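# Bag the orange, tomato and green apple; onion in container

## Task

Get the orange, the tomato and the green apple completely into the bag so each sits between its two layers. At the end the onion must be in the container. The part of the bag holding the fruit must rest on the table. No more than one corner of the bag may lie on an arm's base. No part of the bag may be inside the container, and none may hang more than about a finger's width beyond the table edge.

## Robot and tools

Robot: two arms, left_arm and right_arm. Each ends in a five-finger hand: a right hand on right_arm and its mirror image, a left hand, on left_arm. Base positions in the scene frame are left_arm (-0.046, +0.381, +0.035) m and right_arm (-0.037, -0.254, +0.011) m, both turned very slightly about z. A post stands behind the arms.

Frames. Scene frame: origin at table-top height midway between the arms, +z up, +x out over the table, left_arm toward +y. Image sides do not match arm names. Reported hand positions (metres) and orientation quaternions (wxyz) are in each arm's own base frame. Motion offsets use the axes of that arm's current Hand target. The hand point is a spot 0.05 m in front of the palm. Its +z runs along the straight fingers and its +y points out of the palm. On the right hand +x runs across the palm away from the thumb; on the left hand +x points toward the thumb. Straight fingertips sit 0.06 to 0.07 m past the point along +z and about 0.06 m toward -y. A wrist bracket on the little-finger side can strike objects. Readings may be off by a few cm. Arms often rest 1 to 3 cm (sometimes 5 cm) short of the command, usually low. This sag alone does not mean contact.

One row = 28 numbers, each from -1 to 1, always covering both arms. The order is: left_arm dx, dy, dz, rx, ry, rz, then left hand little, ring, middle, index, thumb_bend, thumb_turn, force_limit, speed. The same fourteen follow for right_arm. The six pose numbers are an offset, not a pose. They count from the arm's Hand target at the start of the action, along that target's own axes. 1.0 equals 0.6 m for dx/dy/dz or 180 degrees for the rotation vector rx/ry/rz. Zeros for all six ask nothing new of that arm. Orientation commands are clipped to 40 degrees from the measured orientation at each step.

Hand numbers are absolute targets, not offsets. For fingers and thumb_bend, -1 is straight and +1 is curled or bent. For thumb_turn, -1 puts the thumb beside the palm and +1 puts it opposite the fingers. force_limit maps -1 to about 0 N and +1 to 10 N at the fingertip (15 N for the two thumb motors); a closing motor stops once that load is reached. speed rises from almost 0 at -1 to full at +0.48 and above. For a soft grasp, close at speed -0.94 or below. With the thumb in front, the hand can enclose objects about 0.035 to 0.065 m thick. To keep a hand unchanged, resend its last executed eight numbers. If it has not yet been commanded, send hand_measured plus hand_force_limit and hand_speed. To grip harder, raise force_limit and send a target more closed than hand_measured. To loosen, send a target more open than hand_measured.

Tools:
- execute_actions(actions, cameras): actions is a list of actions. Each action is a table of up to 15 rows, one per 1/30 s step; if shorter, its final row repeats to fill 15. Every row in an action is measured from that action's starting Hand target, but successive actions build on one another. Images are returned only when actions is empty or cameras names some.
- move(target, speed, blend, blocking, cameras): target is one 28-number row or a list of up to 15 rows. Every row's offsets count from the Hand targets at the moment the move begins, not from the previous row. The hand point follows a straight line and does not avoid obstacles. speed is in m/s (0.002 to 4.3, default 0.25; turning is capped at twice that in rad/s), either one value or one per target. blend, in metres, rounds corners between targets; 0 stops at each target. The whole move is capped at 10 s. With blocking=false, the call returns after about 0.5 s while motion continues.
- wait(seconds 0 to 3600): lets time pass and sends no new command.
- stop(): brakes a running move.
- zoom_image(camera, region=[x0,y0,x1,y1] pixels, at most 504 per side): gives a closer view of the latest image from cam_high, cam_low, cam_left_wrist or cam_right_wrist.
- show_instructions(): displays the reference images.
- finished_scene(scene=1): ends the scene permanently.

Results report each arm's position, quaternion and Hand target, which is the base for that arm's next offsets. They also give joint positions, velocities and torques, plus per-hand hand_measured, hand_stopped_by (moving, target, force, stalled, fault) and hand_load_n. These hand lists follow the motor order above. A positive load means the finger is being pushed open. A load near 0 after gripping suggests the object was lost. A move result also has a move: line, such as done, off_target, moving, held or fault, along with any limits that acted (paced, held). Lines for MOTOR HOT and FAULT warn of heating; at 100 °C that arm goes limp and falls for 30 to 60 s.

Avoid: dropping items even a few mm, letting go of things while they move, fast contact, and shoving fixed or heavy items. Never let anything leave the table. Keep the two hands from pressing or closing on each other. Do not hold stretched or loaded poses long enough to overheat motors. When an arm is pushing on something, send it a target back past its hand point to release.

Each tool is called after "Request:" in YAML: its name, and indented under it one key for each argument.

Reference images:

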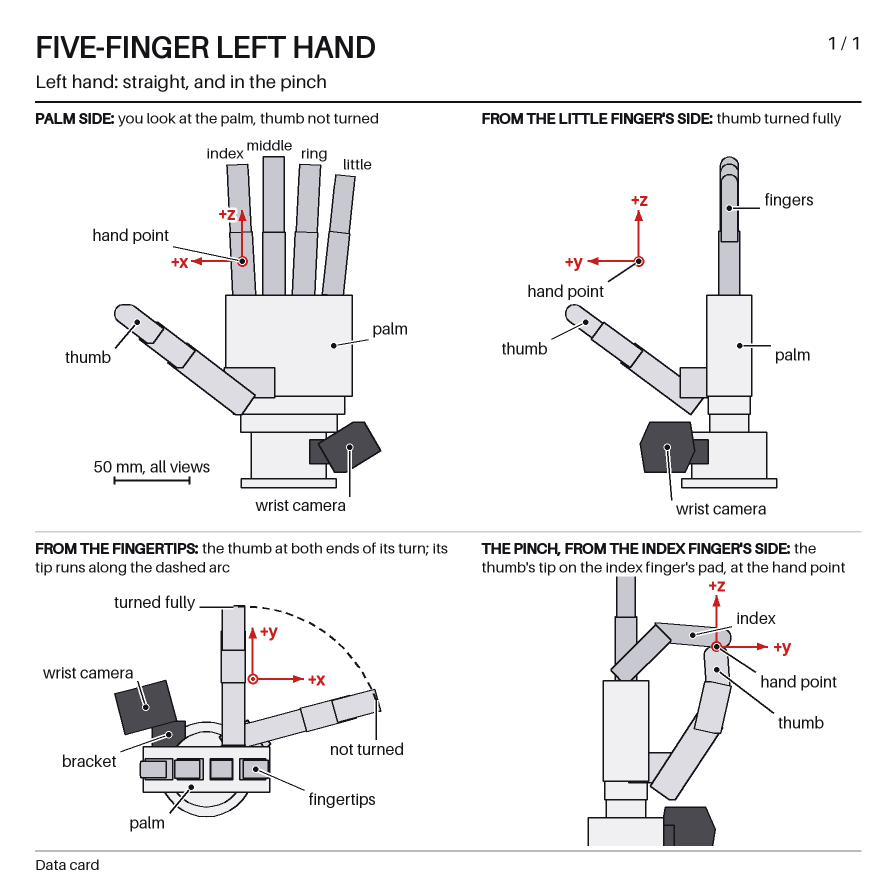

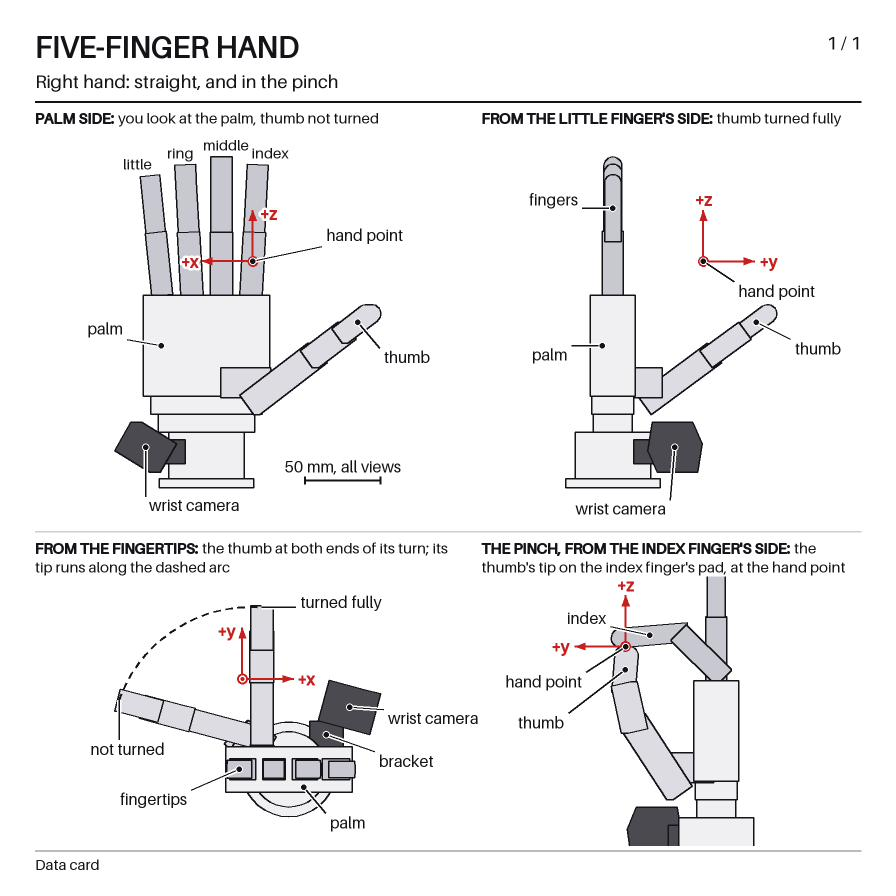

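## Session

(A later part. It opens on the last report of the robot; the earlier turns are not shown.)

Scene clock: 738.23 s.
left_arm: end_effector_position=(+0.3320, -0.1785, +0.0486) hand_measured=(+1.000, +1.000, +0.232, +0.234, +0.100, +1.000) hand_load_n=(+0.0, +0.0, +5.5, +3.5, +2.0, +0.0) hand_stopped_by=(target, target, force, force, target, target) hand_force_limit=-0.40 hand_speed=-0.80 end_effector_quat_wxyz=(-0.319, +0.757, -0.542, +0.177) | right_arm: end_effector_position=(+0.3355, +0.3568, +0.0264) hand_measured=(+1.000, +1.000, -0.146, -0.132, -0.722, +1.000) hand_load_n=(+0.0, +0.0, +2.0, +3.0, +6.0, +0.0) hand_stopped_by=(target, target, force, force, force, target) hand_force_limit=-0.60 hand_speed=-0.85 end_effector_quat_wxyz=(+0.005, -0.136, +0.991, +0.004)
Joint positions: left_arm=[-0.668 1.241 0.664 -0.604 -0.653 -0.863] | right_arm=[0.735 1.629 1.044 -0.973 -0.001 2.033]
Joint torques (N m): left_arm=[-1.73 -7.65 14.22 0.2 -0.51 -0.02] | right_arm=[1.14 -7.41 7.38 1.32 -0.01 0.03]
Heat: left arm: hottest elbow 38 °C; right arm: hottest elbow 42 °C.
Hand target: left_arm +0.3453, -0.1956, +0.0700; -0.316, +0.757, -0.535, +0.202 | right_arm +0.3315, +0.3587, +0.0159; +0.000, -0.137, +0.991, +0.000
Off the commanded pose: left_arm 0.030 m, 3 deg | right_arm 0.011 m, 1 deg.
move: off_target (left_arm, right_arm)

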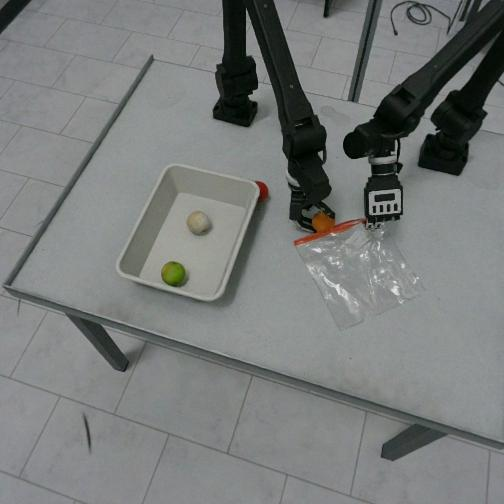

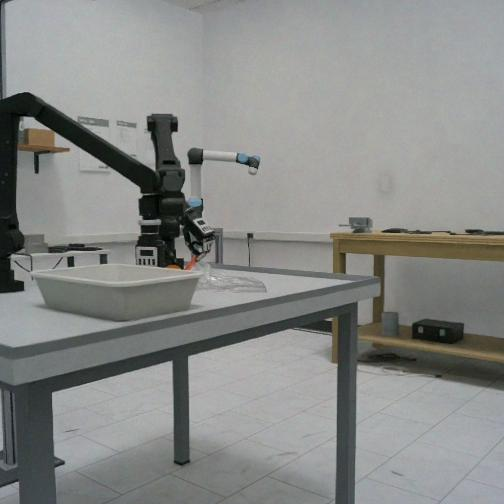

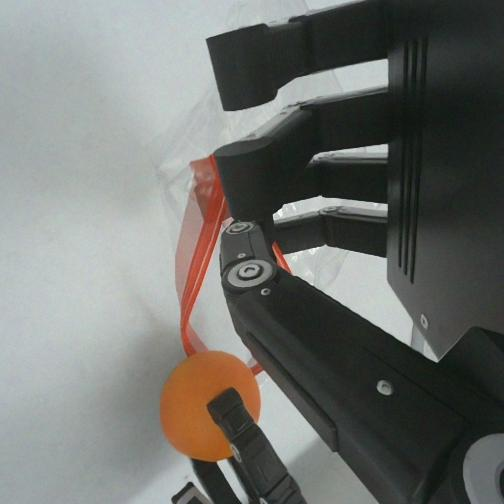

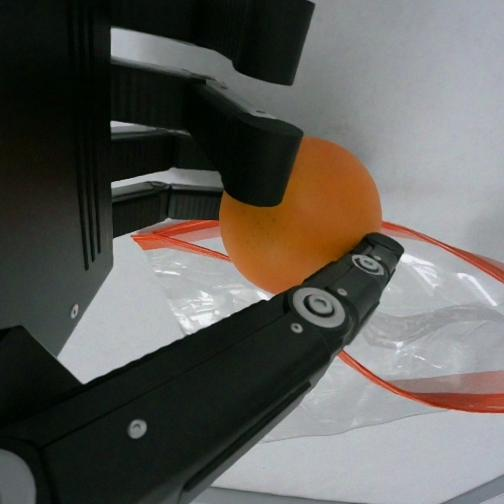

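Request:
move:
  target:
    - [0,0,0,0,0,0,1,1,0.25,0.25,0.1,1,-0.4,-0.8,0.01,0,-0.157,0,0,0,1,1,0.2,0.2,0.0,1,-0.6,-0.85]
    - [0,0,0,0,0,0,1,1,0.25,0.25,0.1,1,-0.4,-0.8,0.1365,-0.1368,-0.2052,0.0903,-0.0816,-0.4630,1,1,0.2,0.2,0.0,1,-0.6,-0.85]
    - [0,0,0,0,0,0,1,1,0.25,0.25,0.1,1,-0.4,-0.8,0.1365,-0.1368,-0.2052,0.1088,-0.2580,-0.7087,1,1,0.2,0.2,0.0,1,-0.6,-0.85]
  speed: [0.12,0.3,0.3]
  blend: [0.02,0.05,0]
  cameras: ["cam_high","cam_low","cam_left_wrist","cam_right_wrist"]

Scene clock: 752.47 s.
left_arm: end_effector_position=(+0.3320, -0.1785, +0.0486) hand_measured=(+1.000, +1.000, +0.232, +0.234, +0.100, +1.000) hand_load_n=(+0.0, +0.0, +5.5, +4.0, +2.0, +0.0) hand_stopped_by=(target, target, force, force, target, target) hand_force_limit=-0.40 hand_speed=-0.80 end_effector_quat_wxyz=(-0.319, +0.757, -0.542, +0.177) | right_arm: end_effector_position=(+0.2715, +0.2595, +0.1378) hand_measured=(+1.000, +1.000, -0.146, -0.132, -0.722, +1.000) hand_load_n=(+0.0, +0.5, +2.0, +3.0, +6.5, +0.0) hand_stopped_by=(target, target, force, force, force, target) hand_force_limit=-0.60 hand_speed=-0.85 end_effector_quat_wxyz=(-0.324, +0.910, -0.245, +0.081)
Joint positions: left_arm=[-0.668 1.241 0.664 -0.604 -0.653 -0.863] | right_arm=[0.596 1.093 0.796 -0.646 -0.287 -0.354]
Joint torques (N m): left_arm=[-1.73 -7.59 14.22 0.21 -0.52 -0.02] | right_arm=[-0.5 -4.37 9.43 2.7 -0.28 -0.12]
Heat: left arm: hottest elbow 40 °C; right arm: hottest elbow 41 °C.
Hand target: left_arm +0.3453, -0.1956, +0.0700; -0.316, +0.757, -0.535, +0.202 | right_arm +0.2750, +0.2576, +0.1392; -0.331, +0.908, -0.243, +0.088
Off the commanded pose: left_arm 0.030 m, 3 deg | right_arm 0.004 m, 1 deg.
move: done

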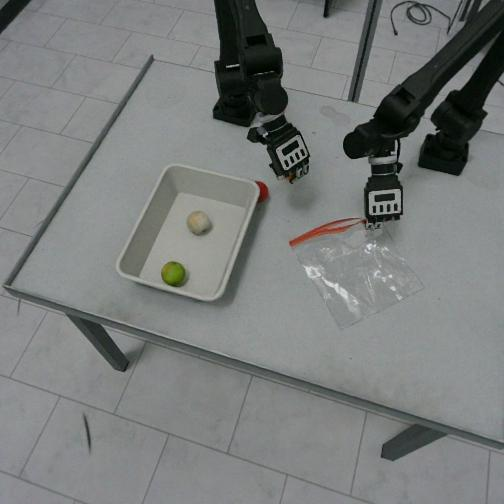

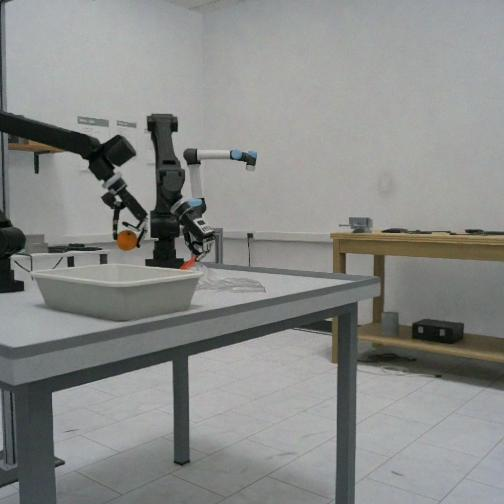

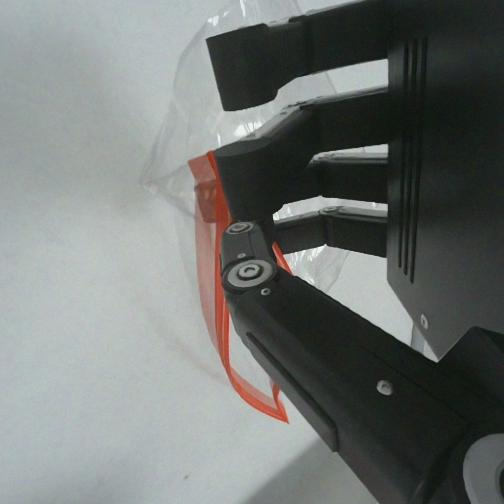

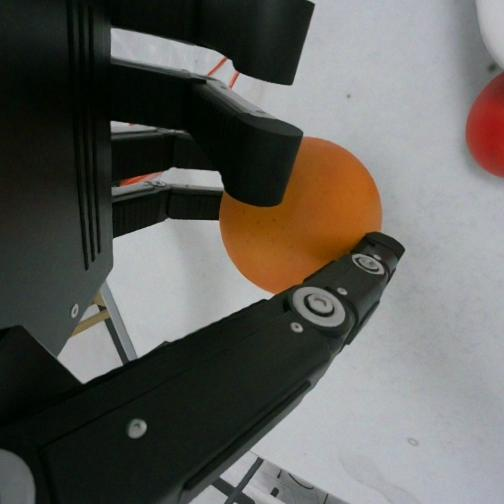

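Request:
move:
  target: [0,0,0,-0.0018,-0.0386,-0.0399,1,1,0.25,0.25,0.1,1,-0.4,-0.8,0,0,0,0.0270,-0.1229,-0.1342,1,1,0.2,0.2,0.0,1,-0.6,-0.85]
  speed: 0.15
  cameras: ["cam_high","cam_low","cam_left_wrist","cam_right_wrist"]

Request:
zoom_image:
  camera: "cam_high"
  region: [270, 180, 370, 280]

Request:
zoom_image:
  camera: "cam_low"
  region: [110, 220, 230, 340]

Scene clock: 756.43 s.
left_arm: end_effector_position=(+0.3331, -0.1787, +0.0575) hand_measured=(+1.000, +1.000, +0.232, +0.234, +0.100, +1.000) hand_load_n=(+0.0, +0.0, +6.0, +4.0, +2.0, +0.0) hand_stopped_by=(target, target, force, force, target, target) hand_force_limit=-0.40 hand_speed=-0.80 end_effector_quat_wxyz=(-0.335, +0.801, -0.470, +0.160) | right_arm: end_effector_position=(+0.2608, +0.2540, +0.1285) hand_measured=(+1.000, +1.000, -0.146, -0.132, -0.722, +1.000) hand_load_n=(+0.0, +0.0, +2.5, +2.5, +6.0, +0.0) hand_stopped_by=(target, target, force, force, force, target) hand_force_limit=-0.60 hand_speed=-0.85 end_effector_quat_wxyz=(-0.378, +0.925, +0.020, -0.018)
Joint positions: left_arm=[-0.7 1.277 0.727 -0.768 -0.725 -1.114] | right_arm=[0.498 1.218 0.864 -0.829 -0.692 -0.974]
Joint torques (N m): left_arm=[-1.73 -6.01 14.28 -0.02 -0.62 0] | right_arm=[-0.5 -3.9 13.08 1.11 -0.55 -0.12]
Heat: left arm: hottest elbow 40 °C; right arm: hottest elbow 41 °C.
Hand target: left_arm +0.3455, -0.1957, +0.0702; -0.332, +0.801, -0.467, +0.174 | right_arm +0.2748, +0.2576, +0.1391; -0.383, +0.924, +0.022, -0.009
Off the commanded pose: left_arm 0.024 m, 2 deg | right_arm 0.018 m, 1 deg.
move: off_target (left_arm, right_arm)

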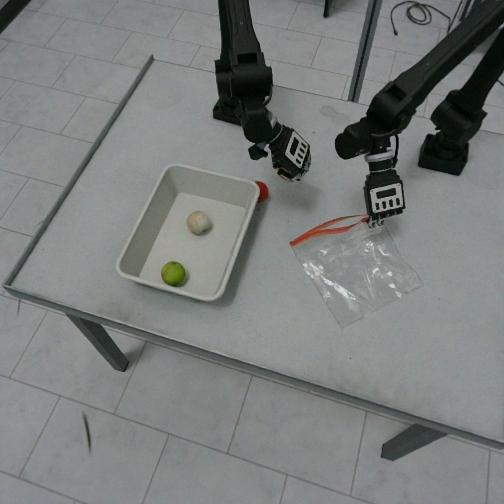

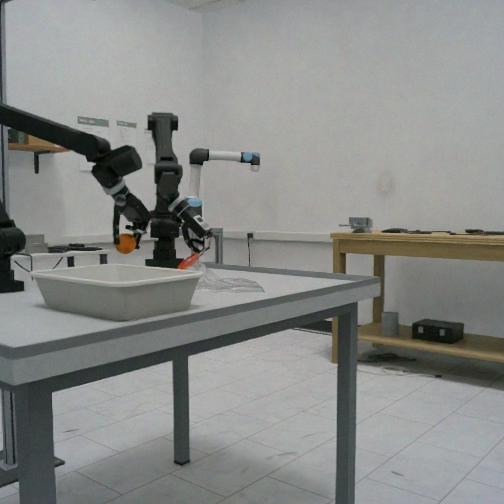

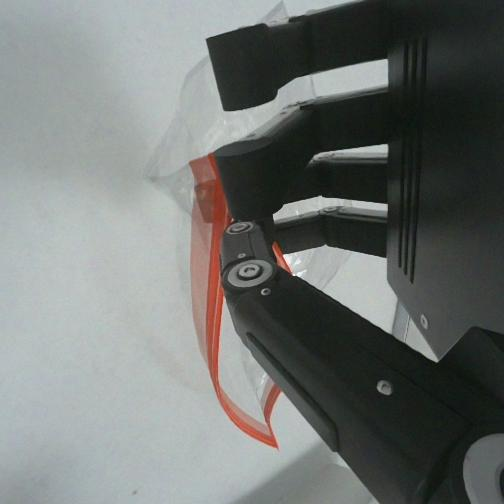

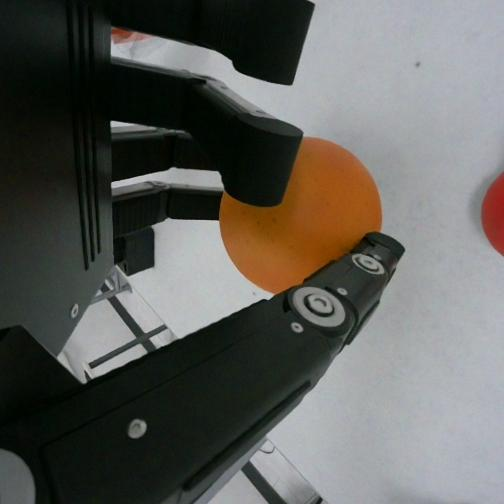

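Scaled by 5.040.

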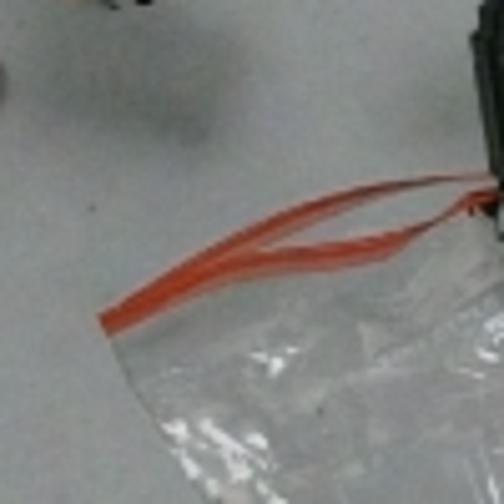

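Scaled by 4.200.

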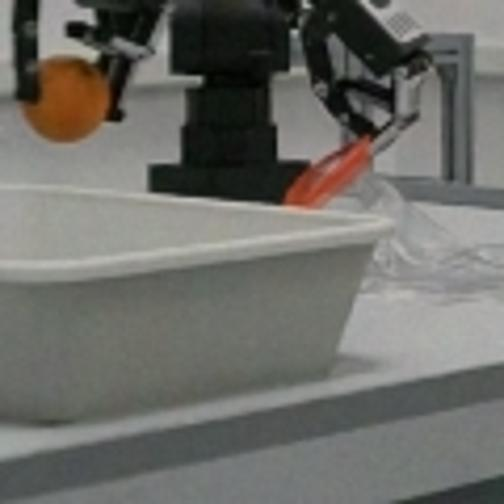

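Request:
move:
  target: [0.0316,-0.0567,0.0394,0,0,0,1,1,0.25,0.25,0.1,1,-0.4,-0.8,0,0,0,0,0,0,1,1,0.2,0.2,0.0,1,-0.6,-0.85]
  speed: 0.06
  cameras: ["cam_high","cam_low","cam_left_wrist"]

Request:
zoom_image:
  camera: "cam_high"
  region: [270, 180, 370, 280]

Request:
zoom_image:
  camera: "cam_low"
  region: [110, 220, 230, 340]

Scene clock: 760.50 s.
left_arm: end_effector_position=(+0.3702, -0.1826, +0.0637) hand_measured=(+1.000, +1.000, +0.232, +0.234, +0.100, +1.000) hand_load_n=(+0.0, +0.0, +5.5, +4.0, +2.0, +0.0) hand_stopped_by=(target, target, force, force, target, target) hand_force_limit=-0.40 hand_speed=-0.80 end_effector_quat_wxyz=(-0.334, +0.798, -0.475, +0.159) | right_arm: end_effector_position=(+0.2608, +0.2540, +0.1285) hand_measured=(+1.000, +1.000, -0.146, -0.132, -0.722, +1.000) hand_load_n=(+0.0, +0.0, +2.0, +2.5, +6.0, +0.0) hand_stopped_by=(target, target, force, force, force, target) hand_force_limit=-0.60 hand_speed=-0.85 end_effector_quat_wxyz=(-0.378, +0.925, +0.020, -0.018)
Joint positions: left_arm=[-0.638 1.344 0.804 -0.724 -0.704 -1.022] | right_arm=[0.498 1.218 0.864 -0.829 -0.692 -0.975]
Joint torques (N m): left_arm=[0.09 -7.18 14.28 0.94 -0.4 0.16] | right_arm=[-0.56 -3.84 13.08 1.11 -0.55 -0.12]
Heat: left arm: hottest elbow 40 °C; right arm: hottest elbow 42 °C.
Hand target: left_arm +0.3903, -0.1916, +0.0760; -0.332, +0.801, -0.467, +0.174 | right_arm +0.2748, +0.2576, +0.1391; -0.383, +0.924, +0.022, -0.009
Off the commanded pose: left_arm 0.026 m, 2 deg | right_arm 0.018 m, 1 deg.
move: off_target (left_arm)

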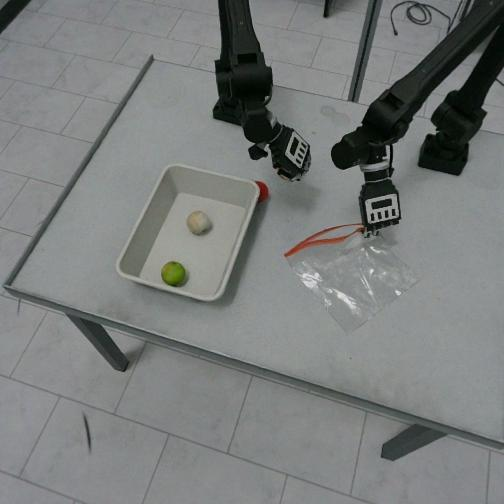

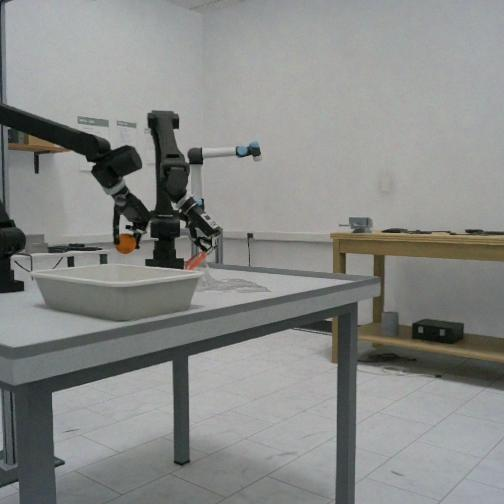

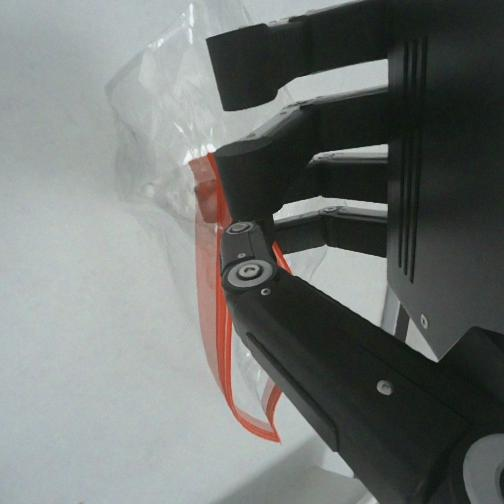

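Scaled by 5.040.

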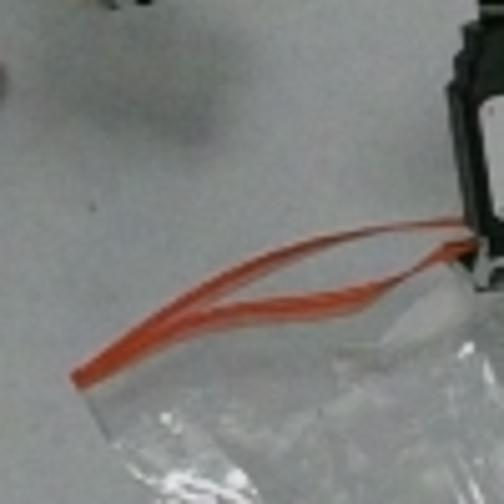

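Scaled by 4.200.

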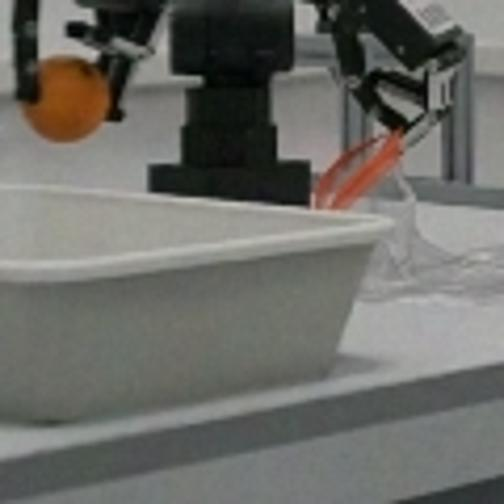

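Request:
move:
  target: [0,0,0,0.0026,0.0578,0.0599,1,1,0.25,0.25,0.1,1,-0.4,-0.8,0,0,0,0,0,0,1,1,0.2,0.2,0.0,1,-0.6,-0.85]
  speed: 0.1
  cameras: ["cam_high","cam_low","cam_left_wrist"]

Request:
zoom_image:
  camera: "cam_high"
  region: [270, 180, 370, 280]

Request:
zoom_image:
  camera: "cam_low"
  region: [110, 220, 230, 340]

Scene clock: 763.80 s.
left_arm: end_effector_position=(+0.3894, -0.1979, +0.0754) hand_measured=(+1.000, +1.000, +0.232, +0.234, +0.100, +1.000) hand_load_n=(+0.0, +0.0, +5.5, +4.0, +2.0, +0.0) hand_stopped_by=(target, target, force, force, target, target) hand_force_limit=-0.40 hand_speed=-0.80 end_effector_quat_wxyz=(-0.305, +0.732, -0.571, +0.213) | right_arm: end_effector_position=(+0.2608, +0.2540, +0.1285) hand_measured=(+1.000, +1.000, -0.146, -0.132, -0.722, +1.000) hand_load_n=(+0.0, +0.0, +2.0, +2.5, +6.0, +0.0) hand_stopped_by=(target, target, force, force, force, target) hand_force_limit=-0.60 hand_speed=-0.85 end_effector_quat_wxyz=(-0.378, +0.925, +0.020, -0.018)
Joint positions: left_arm=[-0.589 1.304 0.778 -0.503 -0.566 -0.673] | right_arm=[0.498 1.218 0.864 -0.829 -0.692 -0.975]
Joint torques (N m): left_arm=[0.21 -9.29 9.63 1.44 -0.27 0.12] | right_arm=[-0.5 -3.78 13.09 1.11 -0.55 -0.12]
Heat: left arm: hottest elbow 40 °C; right arm: hottest elbow 43 °C.
Hand target: left_arm +0.3903, -0.1916, +0.0760; -0.307, +0.733, -0.568, +0.215 | right_arm +0.2748, +0.2576, +0.1391; -0.383, +0.924, +0.022, -0.009
Off the commanded pose: left_arm 0.006 m, 1 deg | right_arm 0.018 m, 1 deg.
move: done

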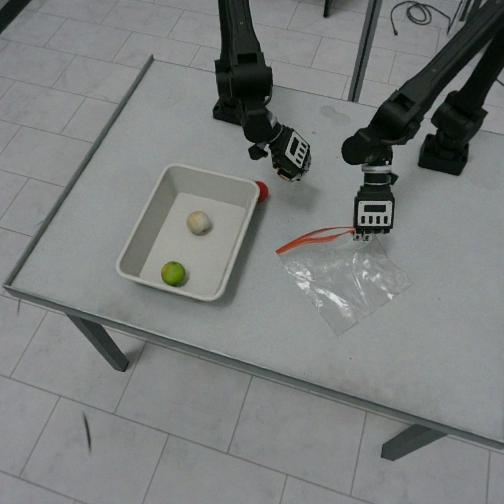

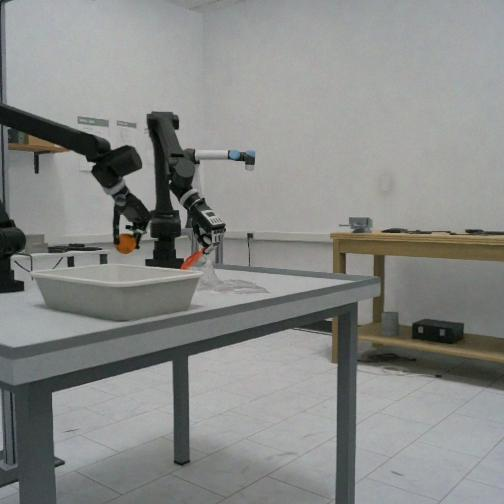

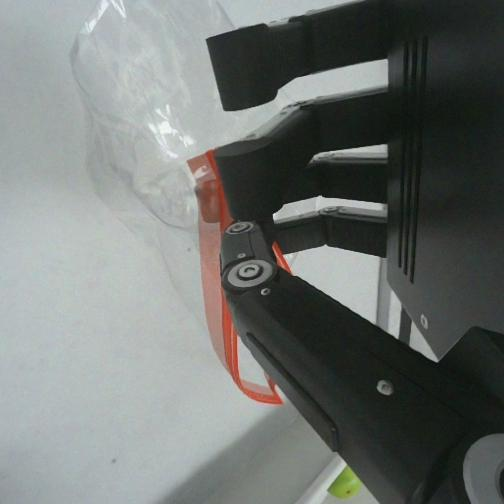

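Scaled by 5.040.

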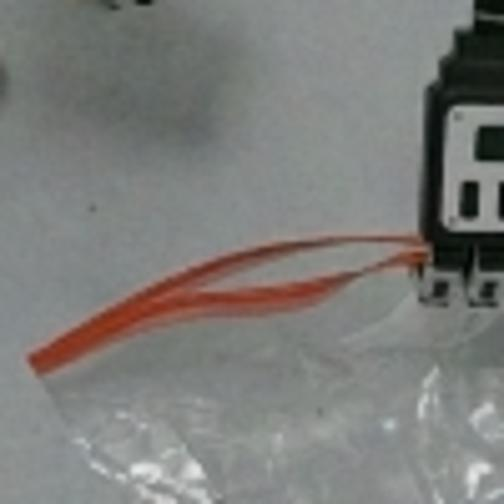

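Scaled by 4.200.

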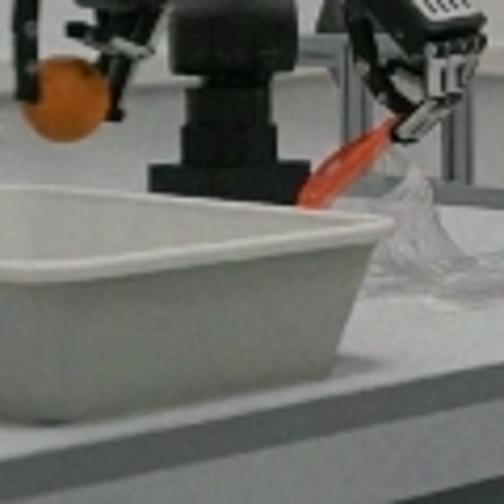

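Request:
move:
  target: [0,0,0,-0.003,-0.0675,-0.0699,1,1,0.25,0.25,0.1,1,-0.4,-0.8,0,0,0,0,0,0,1,1,0.2,0.2,0.0,1,-0.6,-0.85]
  speed: 0.1
  cameras: ["cam_high","cam_low","cam_left_wrist"]

Request:
zoom_image:
  camera: "cam_high"
  region: [270, 180, 370, 280]

Request:
zoom_image:
  camera: "cam_low"
  region: [110, 220, 230, 340]

Scene clock: 767.20 s.
left_arm: end_effector_position=(+0.3769, -0.1754, +0.0639) hand_measured=(+1.000, +1.000, +0.232, +0.234, +0.100, +1.000) hand_load_n=(+0.0, +0.0, +6.0, +3.5, +2.0, -0.5) hand_stopped_by=(target, target, force, force, target, target) hand_force_limit=-0.40 hand_speed=-0.80 end_effector_quat_wxyz=(-0.338, +0.811, -0.452, +0.152) | right_arm: end_effector_position=(+0.2608, +0.2540, +0.1285) hand_measured=(+1.000, +1.000, -0.146, -0.132, -0.722, +1.000) hand_load_n=(+0.0, +0.0, +2.0, +3.0, +6.0, +0.0) hand_stopped_by=(target, target, force, force, force, target) hand_force_limit=-0.60 hand_speed=-0.85 end_effector_quat_wxyz=(-0.378, +0.925, +0.020, -0.018)
Joint positions: left_arm=[-0.619 1.359 0.82 -0.747 -0.715 -1.065] | right_arm=[0.498 1.218 0.864 -0.829 -0.692 -0.975]
Joint torques (N m): left_arm=[-1.73 -7.36 14.43 0.01 -0.6 -0.01] | right_arm=[-0.56 -3.84 13.11 1.11 -0.55 -0.12]
Heat: left arm: hottest elbow 40 °C; right arm: hottest elbow 43 °C.
Hand target: left_arm +0.3904, -0.1917, +0.0761; -0.336, +0.811, -0.449, +0.166 | right_arm +0.2748, +0.2576, +0.1391; -0.383, +0.924, +0.022, -0.009
Off the commanded pose: left_arm 0.024 m, 2 deg | right_arm 0.018 m, 1 deg.
move: off_target (left_arm)

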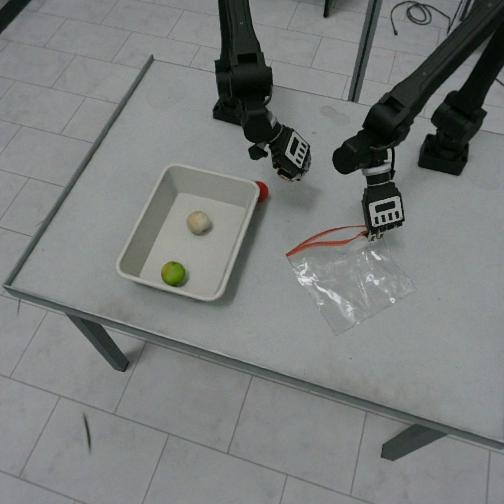

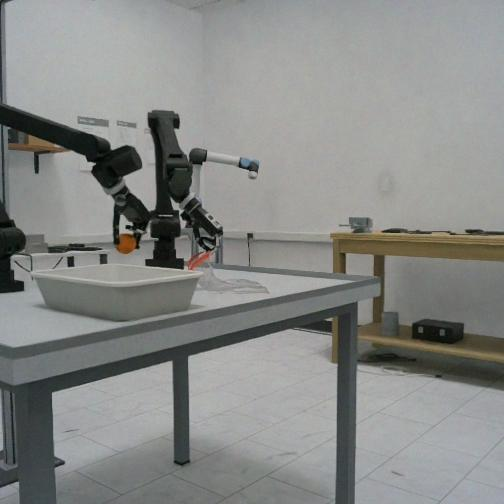

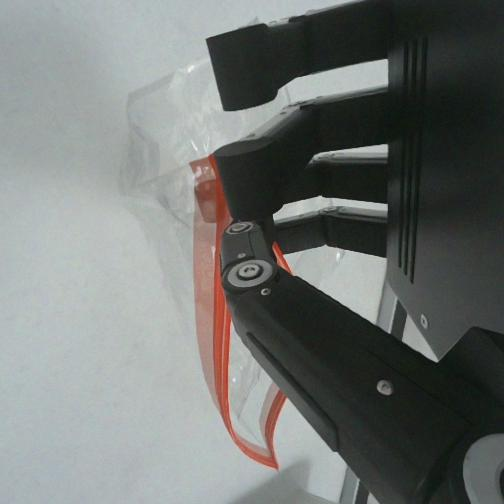

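Scaled by 5.040.

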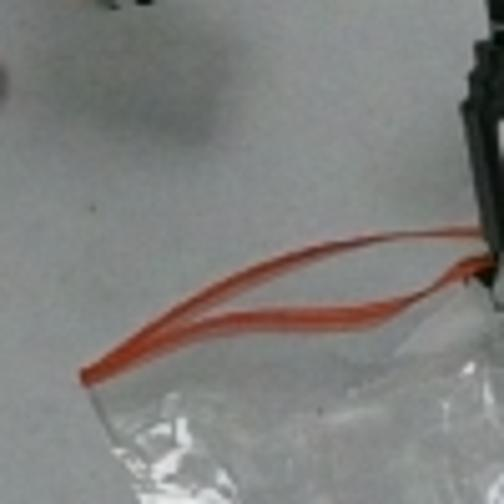

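Scaled by 4.200.

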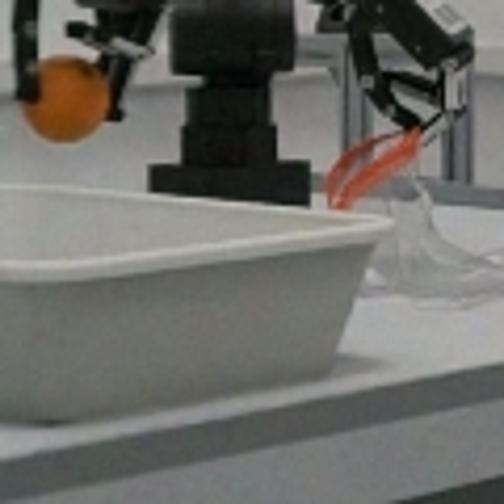

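Request:
move:
  target: [-0.002,0.066,0.068,0,0,0,1,1,0.25,0.25,0.1,1,-0.4,-0.8,0,0,0,0,0,0,1,1,0.2,0.2,0.0,1,-0.6,-0.85]
  speed: 0.06
  cameras: ["cam_high","cam_low","cam_left_wrist"]

Request:
zoom_image:
  camera: "cam_high"
  region: [270, 180, 370, 280]

Request:
zoom_image:
  camera: "cam_low"
  region: [110, 220, 230, 340]

Scene clock: 787.77 s.
left_arm: end_effector_position=(+0.3926, -0.1864, +0.0275) hand_measured=(+1.000, +1.000, +0.232, +0.234, +0.100, +1.000) hand_load_n=(+0.0, +0.0, +5.5, +4.0, +1.5, -0.5) hand_stopped_by=(target, target, force, force, target, target) hand_force_limit=-0.40 hand_speed=-0.80 end_effector_quat_wxyz=(-0.336, +0.812, -0.445, +0.169) | right_arm: end_effector_position=(+0.2608, +0.2540, +0.1285) hand_measured=(+1.000, +1.000, -0.146, -0.132, -0.722, +1.000) hand_load_n=(+0.0, +0.0, +2.0, +2.5, +6.0, +0.0) hand_stopped_by=(target, target, force, force, force, target) hand_force_limit=-0.60 hand_speed=-0.85 end_effector_quat_wxyz=(-0.378, +0.925, +0.020, -0.018)
Joint positions: left_arm=[-0.619 1.454 0.792 -0.588 -0.715 -1.066] | right_arm=[0.498 1.218 0.864 -0.829 -0.692 -0.975]
Joint torques (N m): left_arm=[-1.55 -8.41 8.72 0.96 -0.57 0] | right_arm=[-0.5 -3.9 13.09 1.11 -0.55 -0.12]
Heat: left arm: hottest elbow 40 °C; right arm: hottest elbow 46 °C.
Hand target: left_arm +0.3886, -0.1891, +0.0193; -0.336, +0.811, -0.449, +0.166 | right_arm +0.2748, +0.2576, +0.1391; -0.383, +0.924, +0.022, -0.009
Off the commanded pose: left_arm 0.009 m, 1 deg | right_arm 0.018 m, 1 deg.
move: done

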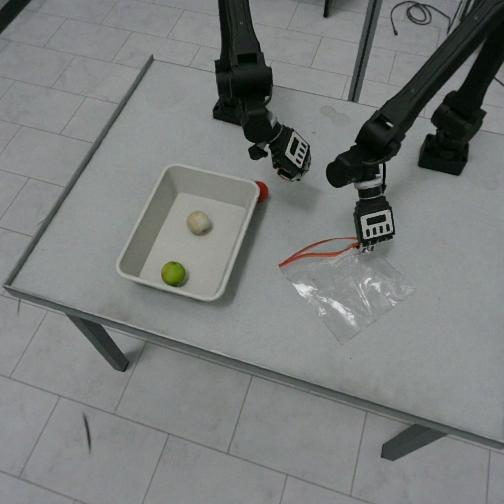

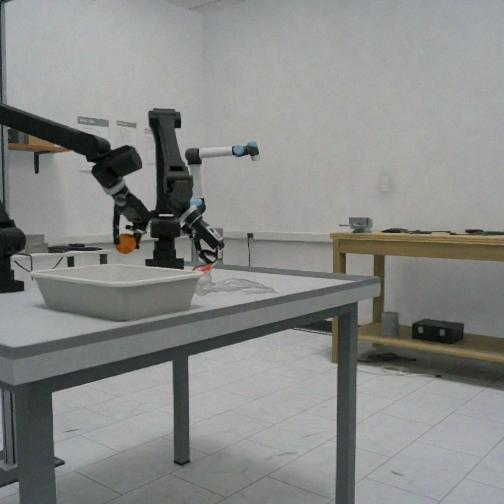

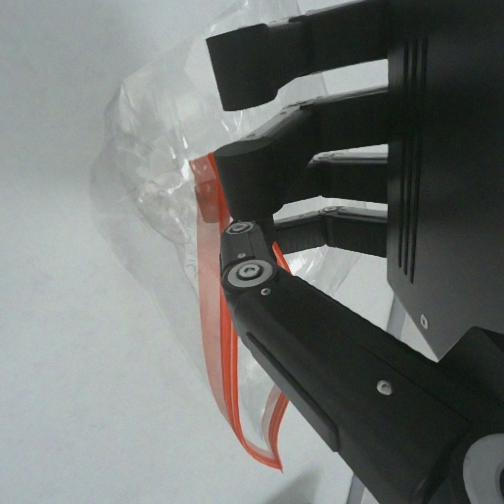

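Scaled by 5.040.

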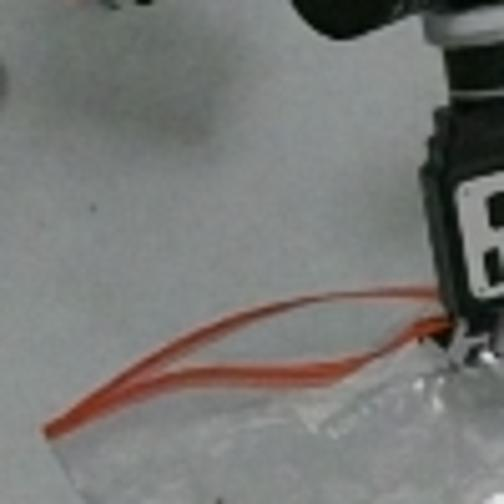

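Scaled by 4.200.

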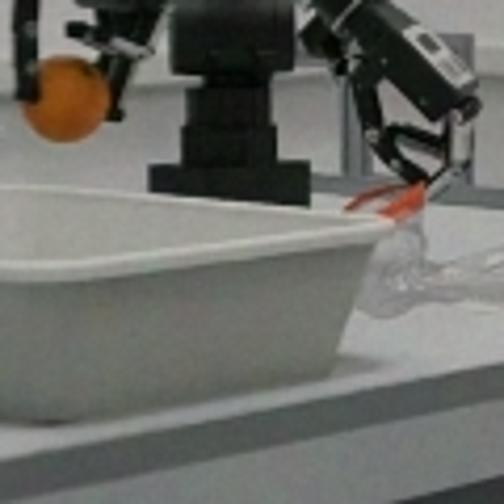

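Request:
move:
  target: [0.0473,0.008,-0.01,0,0,0,1,1,0.25,0.25,0.1,1,-0.4,-0.8,0,0,0,0,0,0,1,1,0.2,0.2,0.0,1,-0.6,-0.85]
  speed: 0.06
  cameras: ["cam_high"]

Request:
zoom_image:
  camera: "cam_high"
  region: [270, 180, 370, 280]

Scene clock: 790.30 s.
left_arm: end_effector_position=(+0.3863, -0.2020, +0.0119) hand_measured=(+1.000, +1.000, +0.232, +0.234, +0.100, +1.000) hand_load_n=(+0.0, +0.0, +5.5, +3.5, +2.0, +0.0) hand_stopped_by=(target, target, force, force, target, target) hand_force_limit=-0.40 hand_speed=-0.80 end_effector_quat_wxyz=(-0.338, +0.811, -0.452, +0.156) | right_arm: end_effector_position=(+0.2608, +0.2540, +0.1285) hand_measured=(+1.000, +1.000, -0.146, -0.132, -0.722, +1.000) hand_load_n=(-0.5, +0.0, +2.0, +2.5, +6.5, +0.0) hand_stopped_by=(target, target, force, force, force, target) hand_force_limit=-0.60 hand_speed=-0.85 end_effector_quat_wxyz=(-0.378, +0.925, +0.020, -0.018)
Joint positions: left_arm=[-0.662 1.513 0.815 -0.616 -0.727 -1.118] | right_arm=[0.498 1.218 0.864 -0.829 -0.692 -0.975]
Joint torques (N m): left_arm=[-1.61 -8.64 12.93 -0.03 -0.61 0] | right_arm=[-0.56 -3.9 13.09 1.11 -0.55 -0.12]
Heat: left arm: hottest elbow 40 °C; right arm: hottest elbow 46 °C.
Hand target: left_arm +0.3977, -0.2171, +0.0195; -0.336, +0.811, -0.449, +0.166 | right_arm +0.2748, +0.2576, +0.1391; -0.383, +0.924, +0.022, -0.009
Off the commanded pose: left_arm 0.020 m, 1 deg | right_arm 0.018 m, 1 deg.
move: off_target (left_arm)

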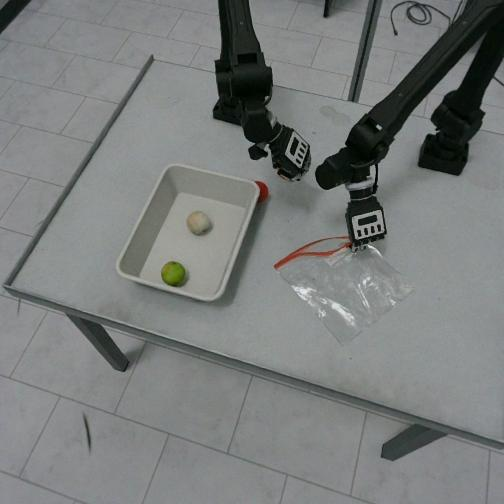

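Scaled by 5.040.

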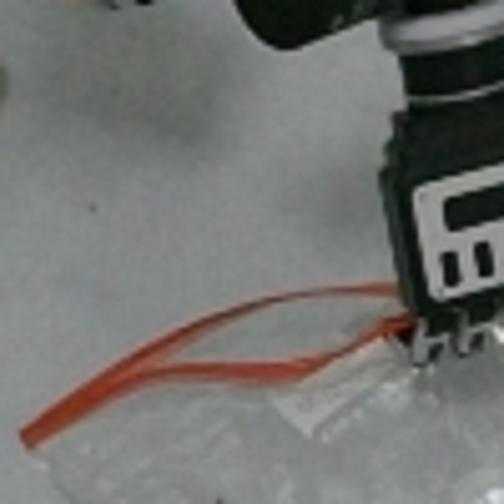

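Request:
move:
  target: [-0.002,-0.0405,-0.042,-0.1667,0,0,1,1,0.25,0.25,0.1,1,-0.4,-0.8,0,0,0,0,0,0,1,1,0.2,0.2,0.0,1,-0.6,-0.85]
  speed: 0.08
  cameras: ["cam_high","cam_low","cam_left_wrist"]

Request:
zoom_image:
  camera: "cam_high"
  region: [270, 180, 370, 280]

Request:
zoom_image:
  camera: "cam_low"
  region: [110, 220, 230, 340]

Scene clock: 805.57 s.
left_arm: end_effector_position=(+0.3799, -0.2139, +0.0469) hand_measured=(+1.000, +1.000, +0.232, +0.234, +0.100, +1.000) hand_load_n=(+0.0, +0.0, +6.0, +3.5, +1.5, -0.5) hand_stopped_by=(target, target, force, force, target, target) hand_force_limit=-0.40 hand_speed=-0.80 end_effector_quat_wxyz=(-0.116, +0.869, -0.479, +0.038) | right_arm: end_effector_position=(+0.2608, +0.2540, +0.1285) hand_measured=(+1.000, +1.000, -0.146, -0.132, -0.722, +1.000) hand_load_n=(+0.0, +0.0, +2.0, +2.5, +6.0, +0.0) hand_stopped_by=(target, target, force, force, force, target) hand_force_limit=-0.60 hand_speed=-0.85 end_effector_quat_wxyz=(-0.378, +0.925, +0.020, -0.018)
Joint positions: left_arm=[-0.462 1.553 1.046 -0.977 -0.228 -1.016] | right_arm=[0.498 1.218 0.864 -0.829 -0.692 -0.975]
Joint torques (N m): left_arm=[0.09 -9.88 14.06 -0.32 -0.04 0.15] | right_arm=[-0.5 -3.9 13.08 1.11 -0.55 -0.12]
Motor temperatures (°C): left_arm=[30 33 40 29 28 27] | right_arm=[27 34 47 26 30 27]
Heat: left arm: hottest elbow 40 °C; right arm: hottest elbow 47 °C.
Hand target: left_arm +0.3976, -0.2170, +0.0545; -0.115, +0.870, -0.477, +0.044 | right_arm +0.2748, +0.2576, +0.1391; -0.383, +0.924, +0.022, -0.009
Off the commanded pose: left_arm 0.020 m, 1 deg | right_arm 0.018 m, 1 deg.
move: off_target (left_arm)

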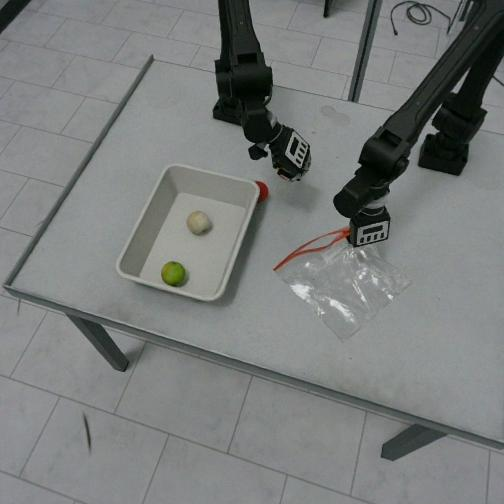

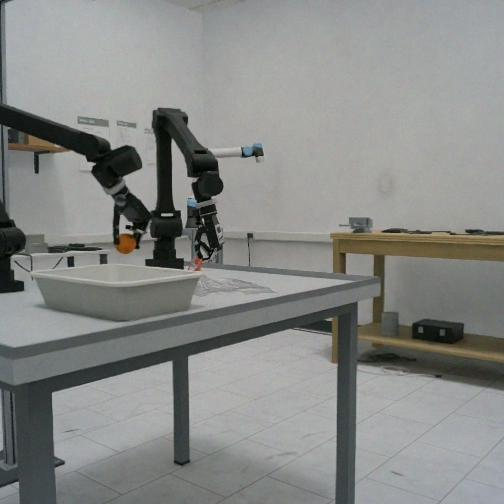

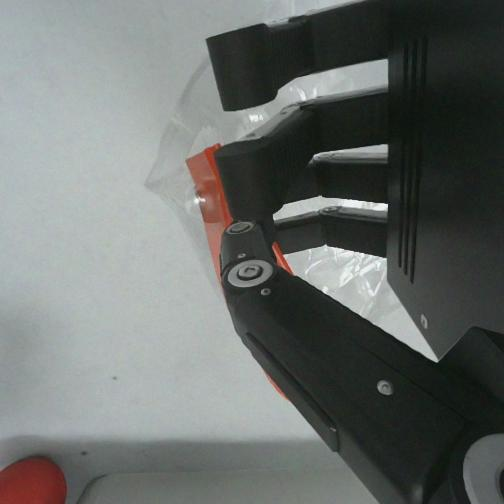

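Scaled by 5.040.

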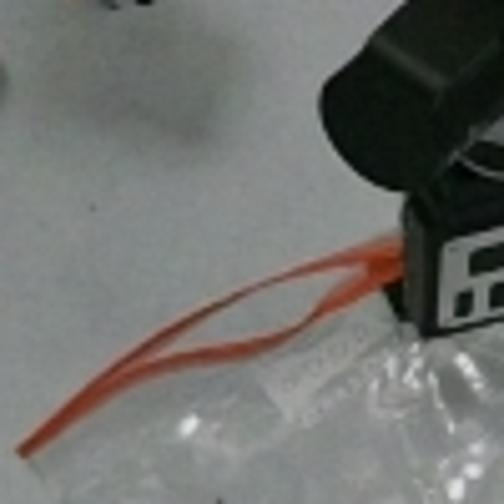

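Scaled by 4.200.

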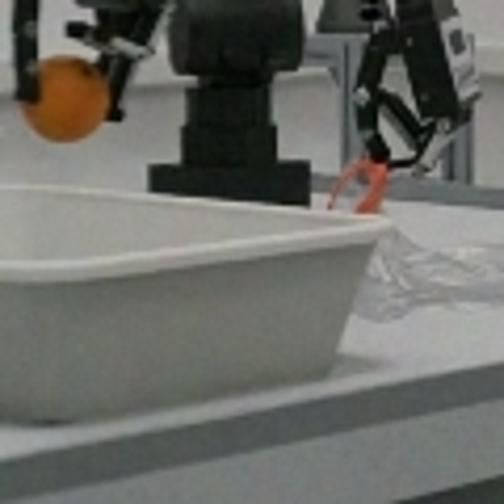

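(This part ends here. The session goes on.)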